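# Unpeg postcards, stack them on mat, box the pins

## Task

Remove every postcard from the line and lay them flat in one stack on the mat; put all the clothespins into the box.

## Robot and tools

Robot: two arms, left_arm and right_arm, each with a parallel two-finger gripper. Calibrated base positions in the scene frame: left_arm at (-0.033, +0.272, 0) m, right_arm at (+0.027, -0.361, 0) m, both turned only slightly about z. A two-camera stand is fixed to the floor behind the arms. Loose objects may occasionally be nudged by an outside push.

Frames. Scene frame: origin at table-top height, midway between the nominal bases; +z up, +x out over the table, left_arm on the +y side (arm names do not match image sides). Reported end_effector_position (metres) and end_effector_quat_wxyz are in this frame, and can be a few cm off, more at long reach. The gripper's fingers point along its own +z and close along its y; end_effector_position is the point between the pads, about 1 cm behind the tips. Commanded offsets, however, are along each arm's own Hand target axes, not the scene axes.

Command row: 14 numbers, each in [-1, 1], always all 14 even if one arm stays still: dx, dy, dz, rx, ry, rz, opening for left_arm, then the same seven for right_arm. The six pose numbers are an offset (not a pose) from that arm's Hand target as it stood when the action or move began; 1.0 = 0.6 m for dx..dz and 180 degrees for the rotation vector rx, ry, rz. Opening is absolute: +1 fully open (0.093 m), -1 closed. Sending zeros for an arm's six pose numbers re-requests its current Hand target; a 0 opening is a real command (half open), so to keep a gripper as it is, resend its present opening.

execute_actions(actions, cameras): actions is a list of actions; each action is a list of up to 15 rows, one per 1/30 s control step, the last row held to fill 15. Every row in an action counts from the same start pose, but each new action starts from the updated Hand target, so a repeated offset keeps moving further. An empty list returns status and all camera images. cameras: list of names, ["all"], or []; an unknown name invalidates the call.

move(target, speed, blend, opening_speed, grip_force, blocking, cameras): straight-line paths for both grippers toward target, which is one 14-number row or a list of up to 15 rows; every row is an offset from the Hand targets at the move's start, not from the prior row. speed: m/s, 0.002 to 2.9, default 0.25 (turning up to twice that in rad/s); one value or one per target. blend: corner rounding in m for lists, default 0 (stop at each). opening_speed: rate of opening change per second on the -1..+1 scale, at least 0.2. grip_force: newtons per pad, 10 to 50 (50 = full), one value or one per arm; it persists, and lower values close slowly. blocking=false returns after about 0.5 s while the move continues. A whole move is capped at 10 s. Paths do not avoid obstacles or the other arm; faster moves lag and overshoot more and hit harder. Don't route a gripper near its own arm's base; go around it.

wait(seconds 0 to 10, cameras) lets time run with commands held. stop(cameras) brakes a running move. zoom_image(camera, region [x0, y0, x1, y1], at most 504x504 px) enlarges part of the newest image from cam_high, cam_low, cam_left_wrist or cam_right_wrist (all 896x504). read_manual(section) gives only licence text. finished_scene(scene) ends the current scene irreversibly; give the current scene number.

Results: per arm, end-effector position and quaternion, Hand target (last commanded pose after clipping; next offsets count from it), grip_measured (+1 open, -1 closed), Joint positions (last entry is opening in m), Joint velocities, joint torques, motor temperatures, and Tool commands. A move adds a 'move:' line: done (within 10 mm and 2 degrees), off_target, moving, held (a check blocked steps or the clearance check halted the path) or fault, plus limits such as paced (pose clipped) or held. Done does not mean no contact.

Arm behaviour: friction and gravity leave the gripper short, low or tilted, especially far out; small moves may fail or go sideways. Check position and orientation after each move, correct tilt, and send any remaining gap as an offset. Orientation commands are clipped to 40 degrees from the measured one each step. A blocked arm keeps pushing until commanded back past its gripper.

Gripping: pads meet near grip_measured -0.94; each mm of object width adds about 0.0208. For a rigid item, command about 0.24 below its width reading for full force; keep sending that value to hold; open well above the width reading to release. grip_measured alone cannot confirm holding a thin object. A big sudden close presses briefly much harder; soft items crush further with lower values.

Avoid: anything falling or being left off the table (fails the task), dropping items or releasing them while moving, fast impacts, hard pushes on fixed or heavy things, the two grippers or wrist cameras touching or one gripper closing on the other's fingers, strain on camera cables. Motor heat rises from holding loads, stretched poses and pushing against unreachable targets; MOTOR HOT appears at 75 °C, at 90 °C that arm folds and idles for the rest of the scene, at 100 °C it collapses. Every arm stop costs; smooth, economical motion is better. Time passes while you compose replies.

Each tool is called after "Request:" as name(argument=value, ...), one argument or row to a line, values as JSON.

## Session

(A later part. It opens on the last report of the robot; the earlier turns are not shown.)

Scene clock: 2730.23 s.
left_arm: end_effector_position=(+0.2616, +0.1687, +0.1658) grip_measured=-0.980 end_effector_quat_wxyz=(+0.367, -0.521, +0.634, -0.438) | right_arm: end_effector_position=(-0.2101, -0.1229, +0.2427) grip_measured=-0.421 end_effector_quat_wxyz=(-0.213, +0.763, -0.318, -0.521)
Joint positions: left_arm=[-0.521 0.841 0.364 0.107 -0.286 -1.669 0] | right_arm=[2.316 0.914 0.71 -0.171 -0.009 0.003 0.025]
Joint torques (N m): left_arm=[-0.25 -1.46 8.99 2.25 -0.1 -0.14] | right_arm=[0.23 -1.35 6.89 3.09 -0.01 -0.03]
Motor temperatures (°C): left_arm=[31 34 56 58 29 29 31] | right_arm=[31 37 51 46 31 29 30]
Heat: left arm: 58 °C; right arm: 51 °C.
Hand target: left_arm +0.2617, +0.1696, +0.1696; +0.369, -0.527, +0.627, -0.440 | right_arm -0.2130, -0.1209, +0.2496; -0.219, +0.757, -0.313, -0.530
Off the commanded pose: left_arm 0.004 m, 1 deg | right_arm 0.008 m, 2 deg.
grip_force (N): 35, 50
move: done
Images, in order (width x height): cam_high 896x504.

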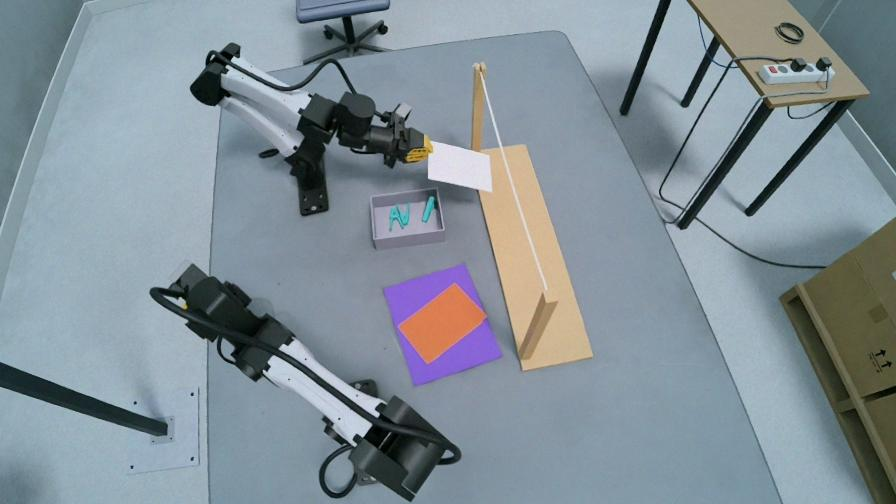

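Request:
move(
  target=[
    [0.1997,-0.0452,0,-0.0277,0.144,0.0599,-1,0,0,0,0,0,0,-0.42],
    [0.431,0.0152,0.0058,-0.0521,0.2674,0.1248,-1,0,0,0,0,0,0,-0.42],
  ],
  speed=0.12,
  blend=[0.04,0],
  cameras=["cam_high","cam_left_wrist"],
)

Scene clock: 2812.60 s.
left_arm: end_effector_position=(+0.2138, -0.0767, +0.1480) grip_measured=-0.980 end_effector_quat_wxyz=(+0.110, -0.216, +0.847, -0.473) | right_arm: end_effector_position=(-0.2102, -0.1228, +0.2429) grip_measured=-0.421 end_effector_quat_wxyz=(-0.213, +0.763, -0.318, -0.521)
Joint positions: left_arm=[-0.918 1.465 0.82 0.079 0.174 -1.482 0] | right_arm=[2.316 0.914 0.71 -0.17 -0.009 0.003 0.025]
Joint torques (N m): left_arm=[0.1 -4.71 10.71 2.38 0.2 0.33] | right_arm=[0.23 -1.33 6.89 3.08 -0.01 -0.03]
Motor temperatures (°C): left_arm=[31 33 57 59 29 29 31] | right_arm=[31 35 46 47 31 29 30]
Heat: left arm: 59 °C; right arm: 47 °C.
Hand target: left_arm +0.2171, -0.0852, +0.1598; +0.117, -0.202, +0.842, -0.486 | right_arm -0.2130, -0.1209, +0.2496; -0.219, +0.757, -0.313, -0.530
Off the commanded pose: left_arm 0.015 m, 2 deg | right_arm 0.007 m, 2 deg.
grip_force (N): 35, 50
move: off_target (left_arm)
Images, in order (width x height): cam_high 896x504, cam_left_wrist 896x504.

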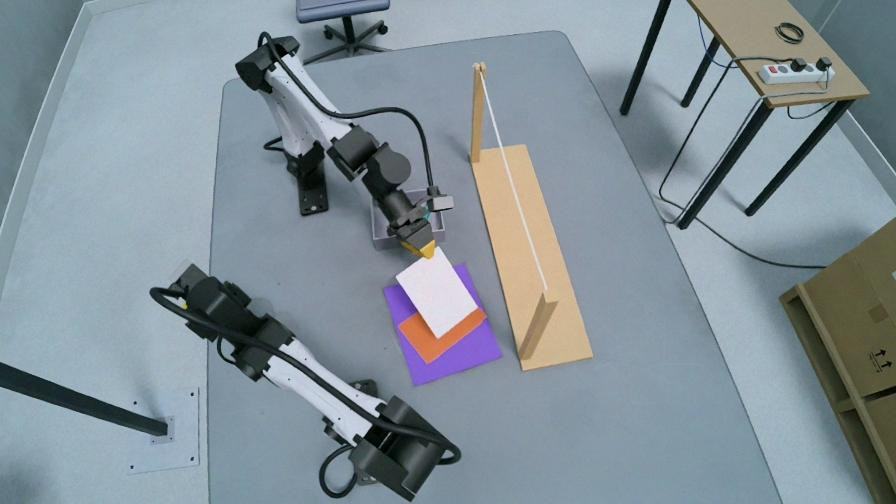

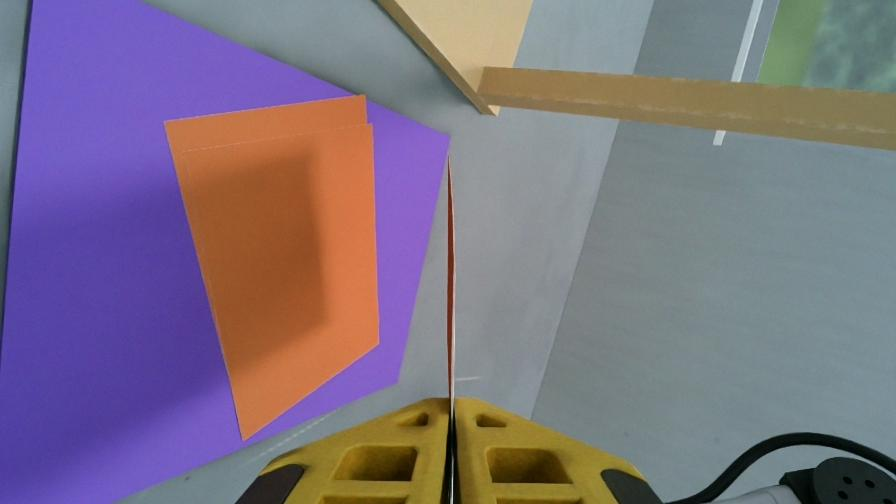

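Request:
move(
  target=[0,0.0895,0.0517,0,0,0,-1,0,0,0,0,0,0,-0.42],
  speed=0.06,
  cameras=["cam_high","cam_left_wrist"],
)

Scene clock: 2859.37 s.
left_arm: end_effector_position=(+0.2194, -0.0841, +0.1010) grip_measured=-0.980 end_effector_quat_wxyz=(+0.116, -0.212, +0.840, -0.486) | right_arm: end_effector_position=(-0.2102, -0.1228, +0.2429) grip_measured=-0.421 end_effector_quat_wxyz=(-0.213, +0.763, -0.318, -0.521)
Joint positions: left_arm=[-0.918 1.608 0.708 0.366 0.176 -1.481 0] | right_arm=[2.316 0.914 0.71 -0.17 -0.009 0.003 0.025]
Joint torques (N m): left_arm=[0.01 -5.24 6.68 2.34 0.19 0.22] | right_arm=[0.23 -1.35 6.9 3.08 -0.01 -0.03]
Motor temperatures (°C): left_arm=[31 36 56 60 29 29 31] | right_arm=[31 35 45 48 31 29 30]
Heat: left arm: 60 °C; right arm: 48 °C.
Hand target: left_arm +0.2171, -0.0851, +0.0978; +0.117, -0.202, +0.842, -0.486 | right_arm -0.2130, -0.1209, +0.2496; -0.219, +0.757, -0.313, -0.530
Off the commanded pose: left_arm 0.004 m, 1 deg | right_arm 0.008 m, 2 deg.
grip_force (N): 35, 50
move: done
Images, in order (width x height): cam_high 896x504, cam_left_wrist 896x504.

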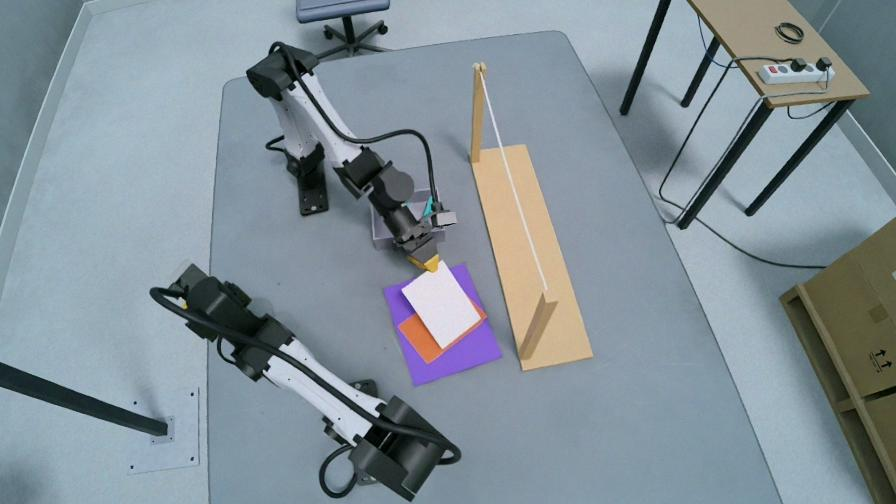

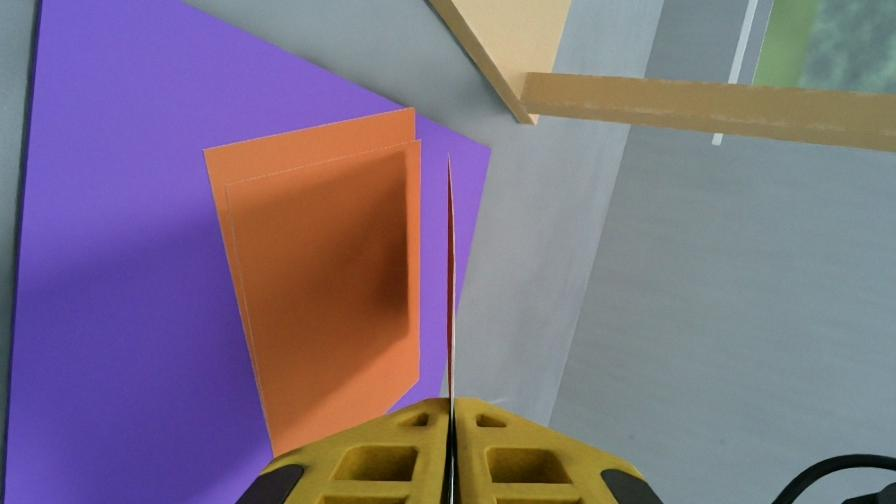

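Request:
move(
  target=[
    [-0.0244,-0.0127,0.0221,0,0.0577,0.0333,-1,0,0,0,0,0,0,-0.42],
    [-0.0244,0.0276,0.0454,0,0.0577,0.0333,-1,0,0,0,0,0,0,-0.42],
  ],
  speed=0.06,
  blend=[0.004,0],
  cameras=["cam_high","cam_left_wrist"],
)

Scene clock: 2875.60 s.
left_arm: end_effector_position=(+0.2369, -0.0940, +0.0744) grip_measured=-0.980 end_effector_quat_wxyz=(+0.063, -0.119, +0.857, -0.497) | right_arm: end_effector_position=(-0.2102, -0.1228, +0.2429) grip_measured=-0.421 end_effector_quat_wxyz=(-0.213, +0.763, -0.318, -0.521)
Joint positions: left_arm=[-0.802 1.788 0.799 0.399 0.458 -1.294 0] | right_arm=[2.316 0.914 0.71 -0.17 -0.009 0.003 0.025]
Joint torques (N m): left_arm=[0.84 -6.48 6.2 2.29 0.33 0.23] | right_arm=[0.24 -1.33 6.89 3.08 -0.01 -0.03]
Motor temperatures (°C): left_arm=[31 35 55 59 29 29 31] | right_arm=[31 35 45 48 31 29 30]
Heat: left arm: 59 °C; right arm: 48 °C.
Hand target: left_arm +0.2372, -0.0920, +0.0698; +0.066, -0.113, +0.859, -0.495 | right_arm -0.2130, -0.1209, +0.2496; -0.219, +0.757, -0.313, -0.530
Off the commanded pose: left_arm 0.005 m, 1 deg | right_arm 0.007 m, 2 deg.
grip_force (N): 35, 50
move: done
Images, in order (width x height): cam_high 896x504, cam_left_wrist 896x504.

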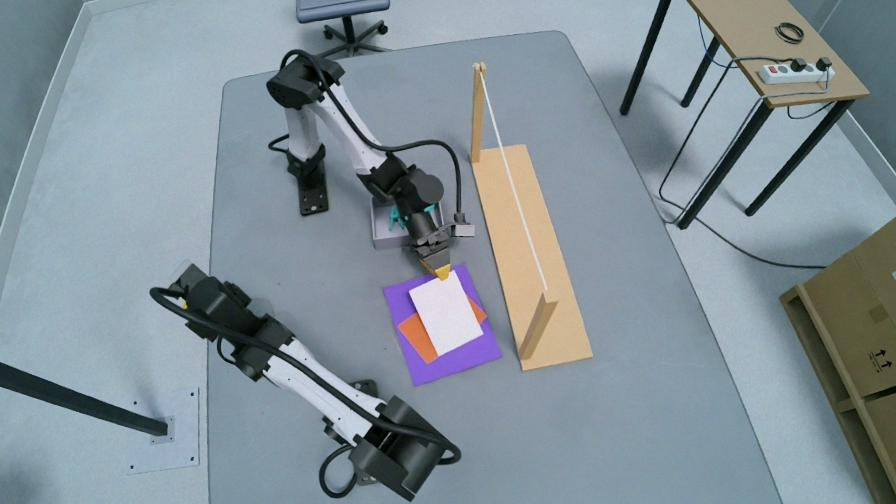

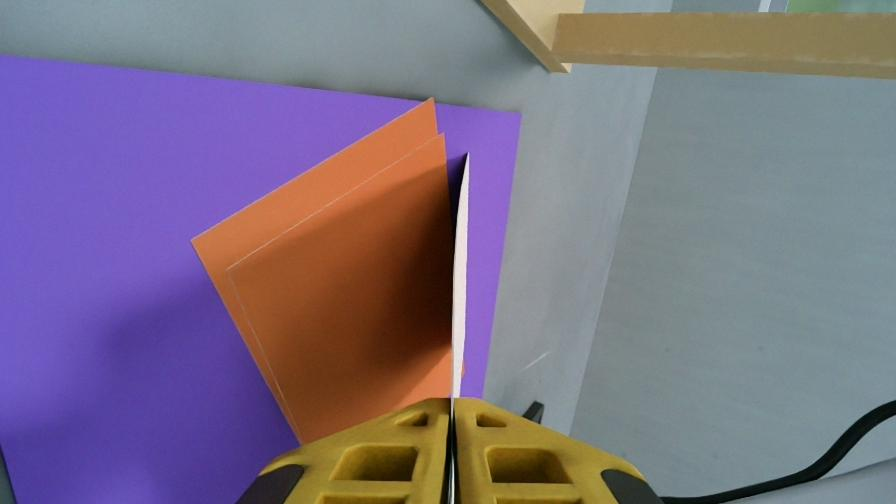

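Request:
move(
  target=[0,0.0231,0.0133,0,0,0,-1,0,0,0,0,0,0,-0.42],
  speed=0.03,
  cameras=["cam_high","cam_left_wrist"],
)

Request:
zoom_image(
  camera="cam_high",
  region=[360, 180, 560, 400],
)

Scene clock: 2888.27 s.
left_arm: end_effector_position=(+0.2370, -0.0943, +0.0587) grip_measured=-0.980 end_effector_quat_wxyz=(+0.063, -0.118, +0.857, -0.497) | right_arm: end_effector_position=(-0.2102, -0.1228, +0.2429) grip_measured=-0.421 end_effector_quat_wxyz=(-0.213, +0.763, -0.318, -0.521)
Joint positions: left_arm=[-0.802 1.839 0.779 0.472 0.459 -1.294 0] | right_arm=[2.316 0.914 0.71 -0.17 -0.009 0.003 0.025]
Joint torques (N m): left_arm=[0.98 -6.64 6.01 2.28 0.32 0.3] | right_arm=[0.24 -1.33 6.89 3.08 -0.01 -0.03]
Motor temperatures (°C): left_arm=[31 36 54 59 29 29 31] | right_arm=[31 35 45 49 31 29 30]
Heat: left arm: 59 °C; right arm: 49 °C.
Hand target: left_arm +0.2372, -0.0921, +0.0538; +0.066, -0.113, +0.859, -0.495 | right_arm -0.2130, -0.1209, +0.2496; -0.219, +0.757, -0.313, -0.530
Off the commanded pose: left_arm 0.005 m, 1 deg | right_arm 0.007 m, 2 deg.
grip_force (N): 35, 50
move: done
Images, in order (width x height): cam_high 896x504, cam_left_wrist 896x504.

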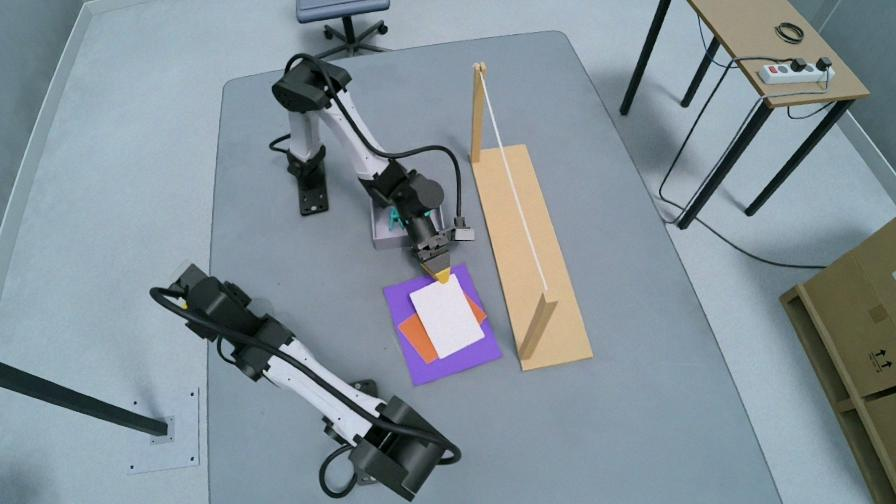

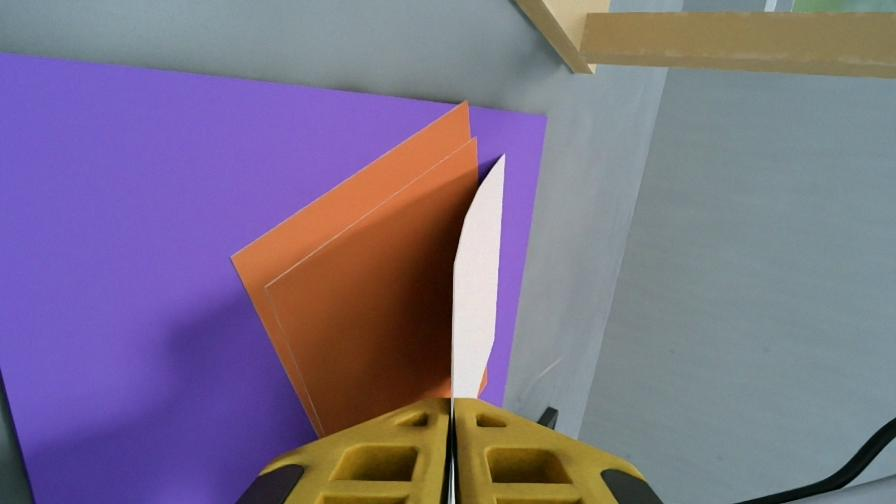

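Scaled by 2.291.

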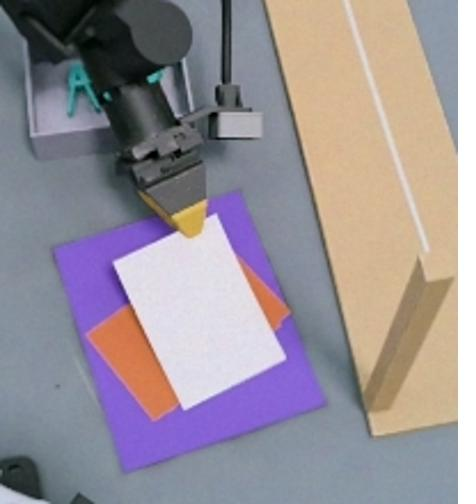

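Request:
move(
  target=[
    [0,0.0208,0.012,0,0,0,-1,0,0,0,0,0,0,-0.42],
    [0,0.0208,0.012,0,0,0,-0.72,0,0,0,0,0,0,-0.42],
  ],
  speed=0.03,
  opening_speed=0.3,
  cameras=["cam_high","cam_left_wrist"],
)

Scene clock: 2904.17 s.
left_arm: end_effector_position=(+0.2371, -0.0946, +0.0445) grip_measured=-0.722 end_effector_quat_wxyz=(+0.063, -0.118, +0.857, -0.498) | right_arm: end_effector_position=(-0.2102, -0.1228, +0.2429) grip_measured=-0.421 end_effector_quat_wxyz=(-0.213, +0.763, -0.318, -0.521)
Joint positions: left_arm=[-0.802 1.888 0.763 0.538 0.46 -1.294 0.011] | right_arm=[2.316 0.914 0.71 -0.17 -0.009 0.003 0.025]
Joint torques (N m): left_arm=[0.73 -6.71 5.55 2.31 0.32 0.18] | right_arm=[0.23 -1.33 6.89 3.08 -0.01 -0.03]
Motor temperatures (°C): left_arm=[31 37 53 57 29 29 31] | right_arm=[31 35 45 49 31 29 30]
Heat: left arm: 57 °C; right arm: 49 °C.
Hand target: left_arm +0.2372, -0.0920, +0.0394; +0.066, -0.113, +0.859, -0.495 | right_arm -0.2130, -0.1209, +0.2496; -0.219, +0.757, -0.313, -0.530
Off the commanded pose: left_arm 0.006 m, 1 deg | right_arm 0.007 m, 2 deg.
grip_force (N): 35, 50
move: done
Images, in order (width x height): cam_high 896x504, cam_left_wrist 896x504.

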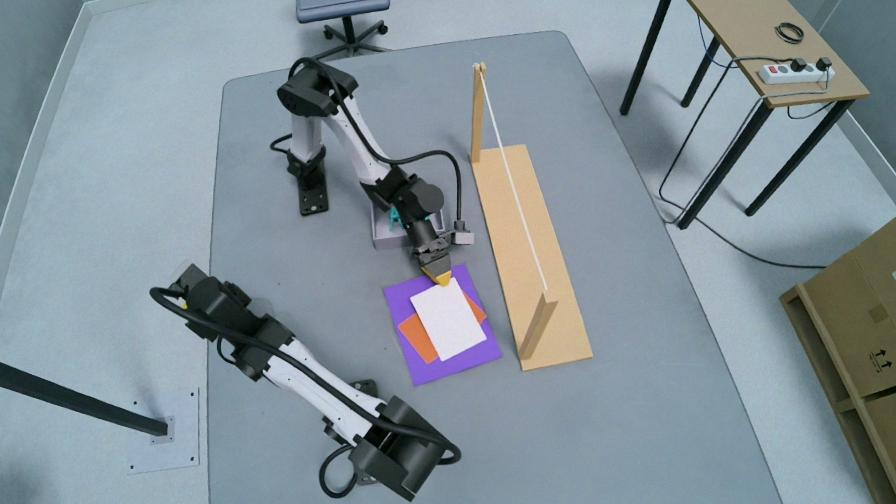

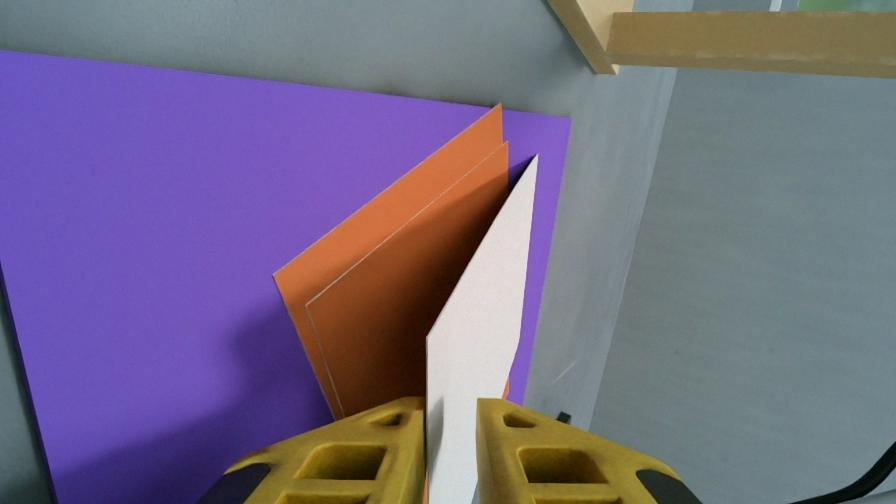

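Request:
move(
  target=[0,0.0327,-0.0967,0,0,0,-0.7,0,0,0,0,0,0,-0.42],
  speed=0.05,
  cameras=["cam_high","cam_left_wrist"],
)

Request:
zoom_image(
  camera="cam_high",
  region=[360, 180, 560, 400],
)

Scene clock: 2917.80 s.
left_arm: end_effector_position=(+0.2226, -0.0366, +0.0466) grip_measured=-0.702 end_effector_quat_wxyz=(+0.060, -0.121, +0.859, -0.493) | right_arm: end_effector_position=(-0.2102, -0.1228, +0.2429) grip_measured=-0.421 end_effector_quat_wxyz=(-0.213, +0.763, -0.318, -0.521)
Joint positions: left_arm=[-0.688 1.725 0.58 0.508 0.552 -1.22 0.011] | right_arm=[2.316 0.914 0.71 -0.17 -0.009 0.003 0.025]
Joint torques (N m): left_arm=[0.7 -8.08 5.41 2.06 0.27 0.26] | right_arm=[0.23 -1.33 6.9 3.08 -0.01 -0.03]
Motor temperatures (°C): left_arm=[31 37 52 57 29 29 31] | right_arm=[31 35 45 49 31 29 30]
Heat: left arm: 57 °C; right arm: 49 °C.
Hand target: left_arm +0.2216, -0.0340, +0.0515; +0.066, -0.113, +0.859, -0.495 | right_arm -0.2130, -0.1209, +0.2496; -0.219, +0.757, -0.313, -0.530
Off the commanded pose: left_arm 0.006 m, 1 deg | right_arm 0.007 m, 2 deg.
grip_force (N): 35, 50
move: done
Images, in order (width x height): cam_high 896x504, cam_left_wrist 896x504.

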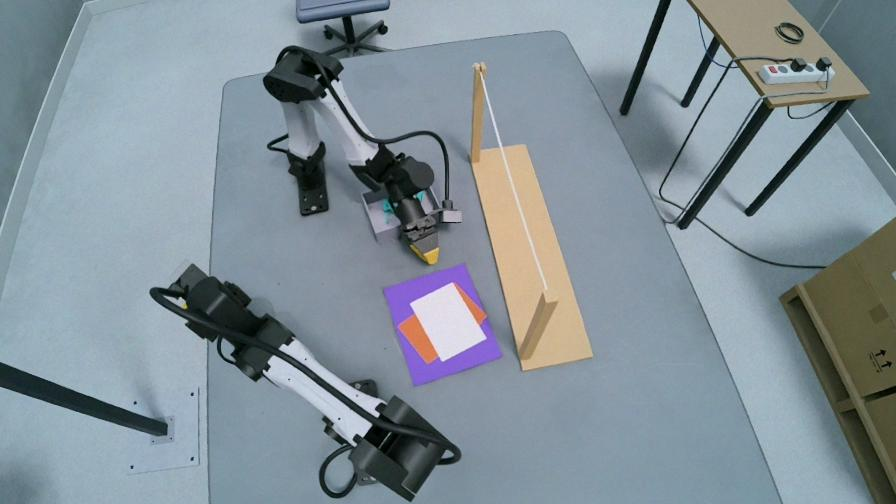

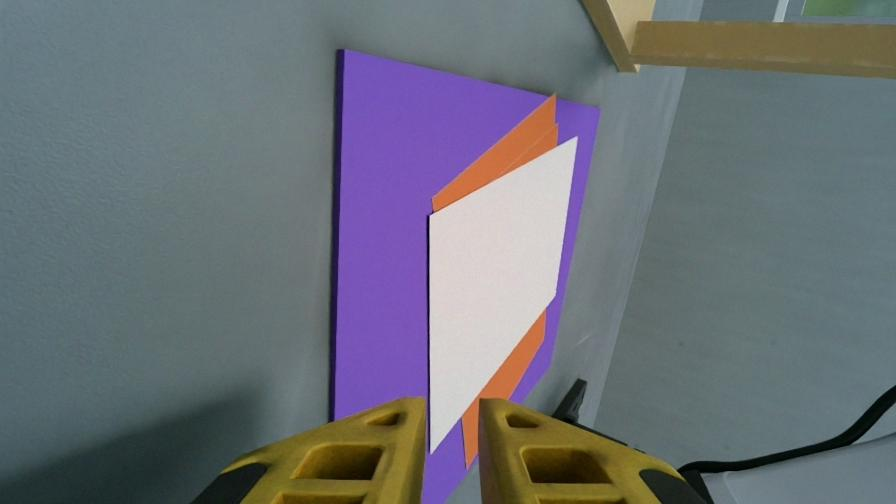

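Scaled by 2.291.

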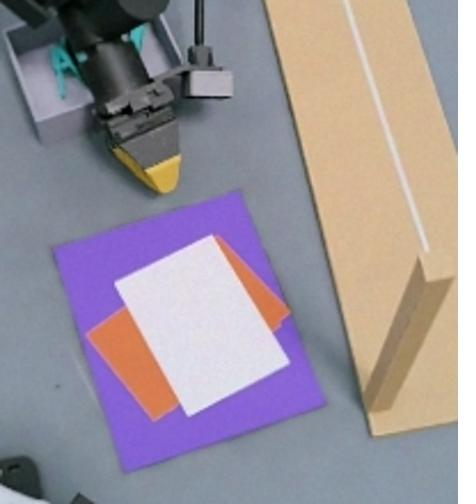

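Request:
move(
  target=[0,-0.1732,-0.1,0,0,0,-0.7,0,0,0,0,0,0,-0.42],
  speed=0.08,
  cameras=["cam_high","cam_left_wrist","cam_low"],
)

Request:
zoom_image(
  camera="cam_high",
  region=[340, 160, 540, 400],
)

Scene clock: 2928.77 s.
left_arm: end_effector_position=(+0.2178, -0.0329, +0.1560) grip_measured=-0.702 end_effector_quat_wxyz=(+0.052, -0.125, +0.864, -0.485) | right_arm: end_effector_position=(-0.2102, -0.1228, +0.2430) grip_measured=-0.421 end_effector_quat_wxyz=(-0.213, +0.763, -0.317, -0.521)
Joint positions: left_arm=[-0.688 1.403 0.824 -0.085 0.553 -1.218 0.011] | right_arm=[2.316 0.914 0.71 -0.17 -0.009 0.003 0.025]
Joint torques (N m): left_arm=[0.73 -6.16 10.54 1.92 0.33 0.16] | right_arm=[0.23 -1.33 6.9 3.08 -0.01 -0.04]
Motor temperatures (°C): left_arm=[31 38 52 57 29 29 31] | right_arm=[31 35 45 49 31 29 30]
Heat: left arm: 57 °C; right arm: 49 °C.
Hand target: left_arm +0.2216, -0.0341, +0.1715; +0.066, -0.113, +0.859, -0.495 | right_arm -0.2130, -0.1208, +0.2496; -0.219, +0.757, -0.313, -0.531
Off the commanded pose: left_arm 0.016 m, 2 deg | right_arm 0.007 m, 2 deg.
grip_force (N): 35, 50
move: off_target (left_arm)
Images, in order (width x height): cam_high 896x504, cam_low 896x504, cam_left_wrist 896x504.

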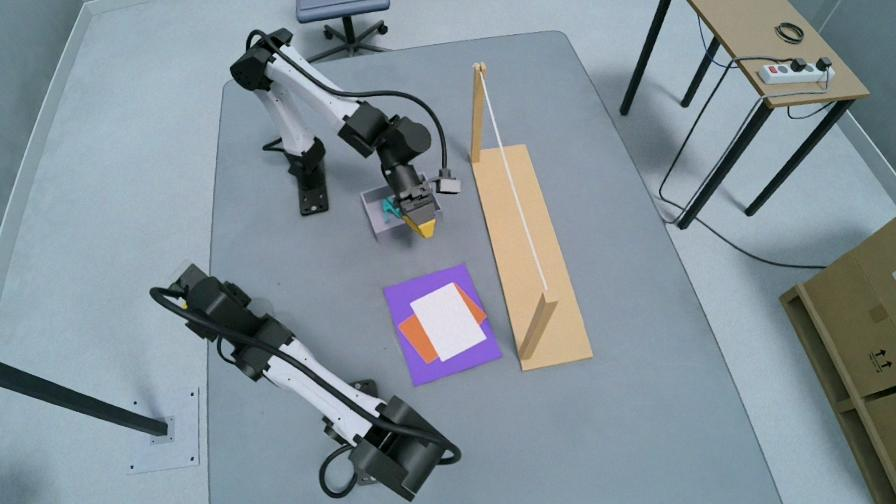

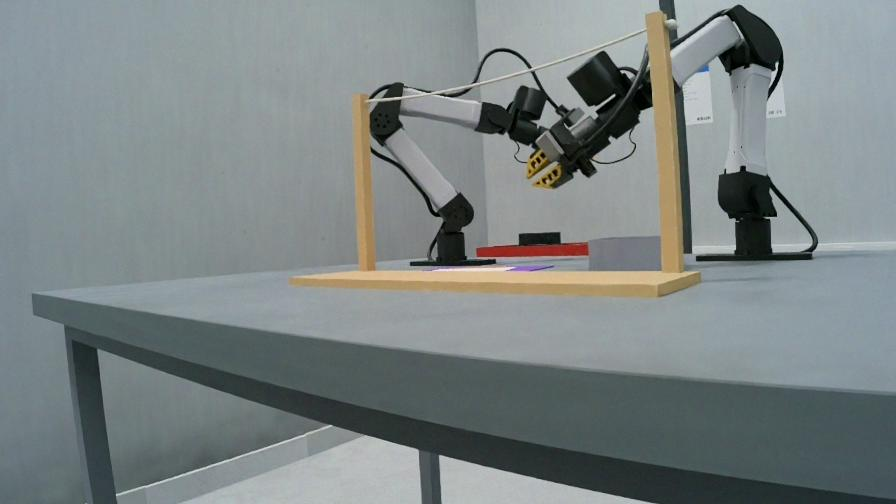

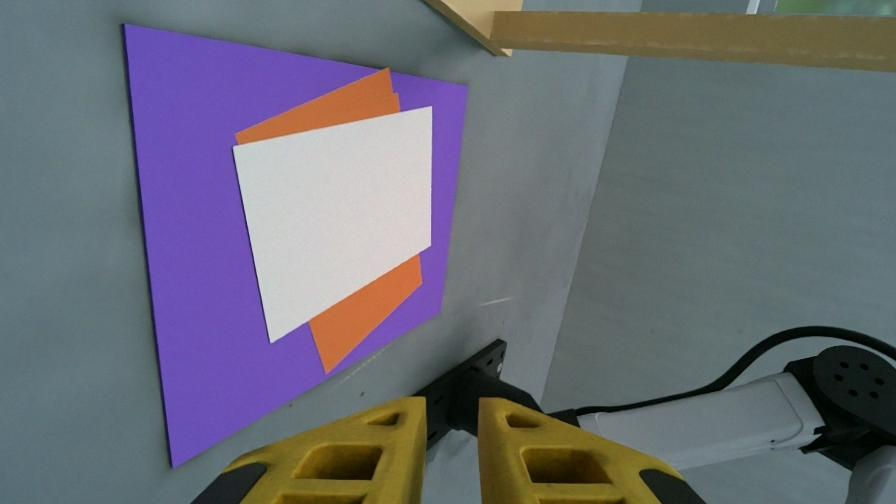

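Scaled by 2.100.

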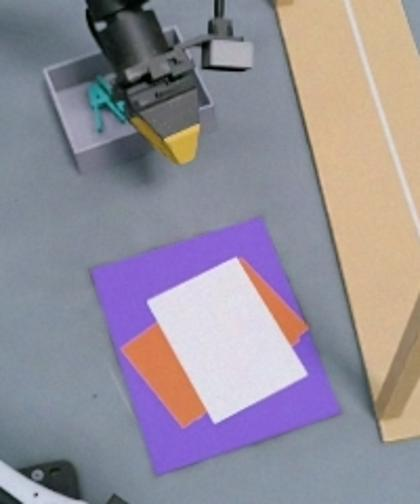

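Request:
move(
  target=[
    [-0.0975,0.042,-0.1728,0,-0.1684,-0.0972,-0.7,0,0,0,0,0,0,-0.42],
    [-0.1553,0.1428,-0.3758,0,-0.3368,-0.1944,-0.7,0,0,0,0,0,0,-0.42],
  ],
  speed=0.2,
  blend=[0.05,0],
  cameras=["cam_high"],
)

Request:
zoom_image(
  camera="cam_high",
  region=[340, 160, 540, 400],
)

Scene clock: 2952.20 s.
left_arm: end_effector_position=(+0.2518, +0.2153, +0.2144) grip_measured=-0.702 end_effector_quat_wxyz=(+0.338, -0.574, +0.645, -0.375) | right_arm: end_effector_position=(-0.2102, -0.1228, +0.2430) grip_measured=-0.421 end_effector_quat_wxyz=(-0.213, +0.763, -0.317, -0.521)
Joint positions: left_arm=[-0.316 0.773 0.676 -0.422 -0.152 -1.65 0.011] | right_arm=[2.316 0.914 0.71 -0.17 -0.009 0.003 0.025]
Joint torques (N m): left_arm=[0.84 -1.07 7.62 2.11 -0.08 -0.2] | right_arm=[0.23 -1.35 6.9 3.08 -0.01 -0.03]
Motor temperatures (°C): left_arm=[31 38 55 55 29 29 31] | right_arm=[31 35 44 50 31 29 30]
Heat: left arm: 55 °C; right arm: 50 °C.
Hand target: left_arm +0.2499, +0.2199, +0.2103; +0.338, -0.585, +0.639, -0.368 | right_arm -0.2130, -0.1208, +0.2496; -0.219, +0.757, -0.313, -0.531
Off the commanded pose: left_arm 0.007 m, 2 deg | right_arm 0.007 m, 2 deg.
grip_force (N): 35, 50
move: done
Images, in order (width x height): cam_high 896x504.

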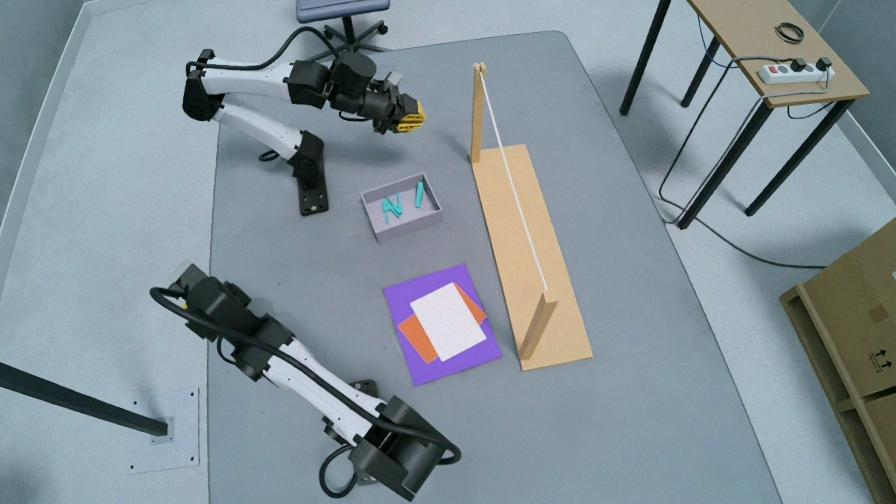

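Scaled by 2.100.

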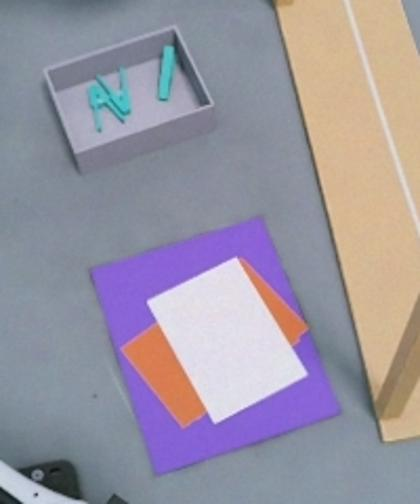

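Request:
finished_scene(
  scene=2,
)

The scene is finished: the task was done.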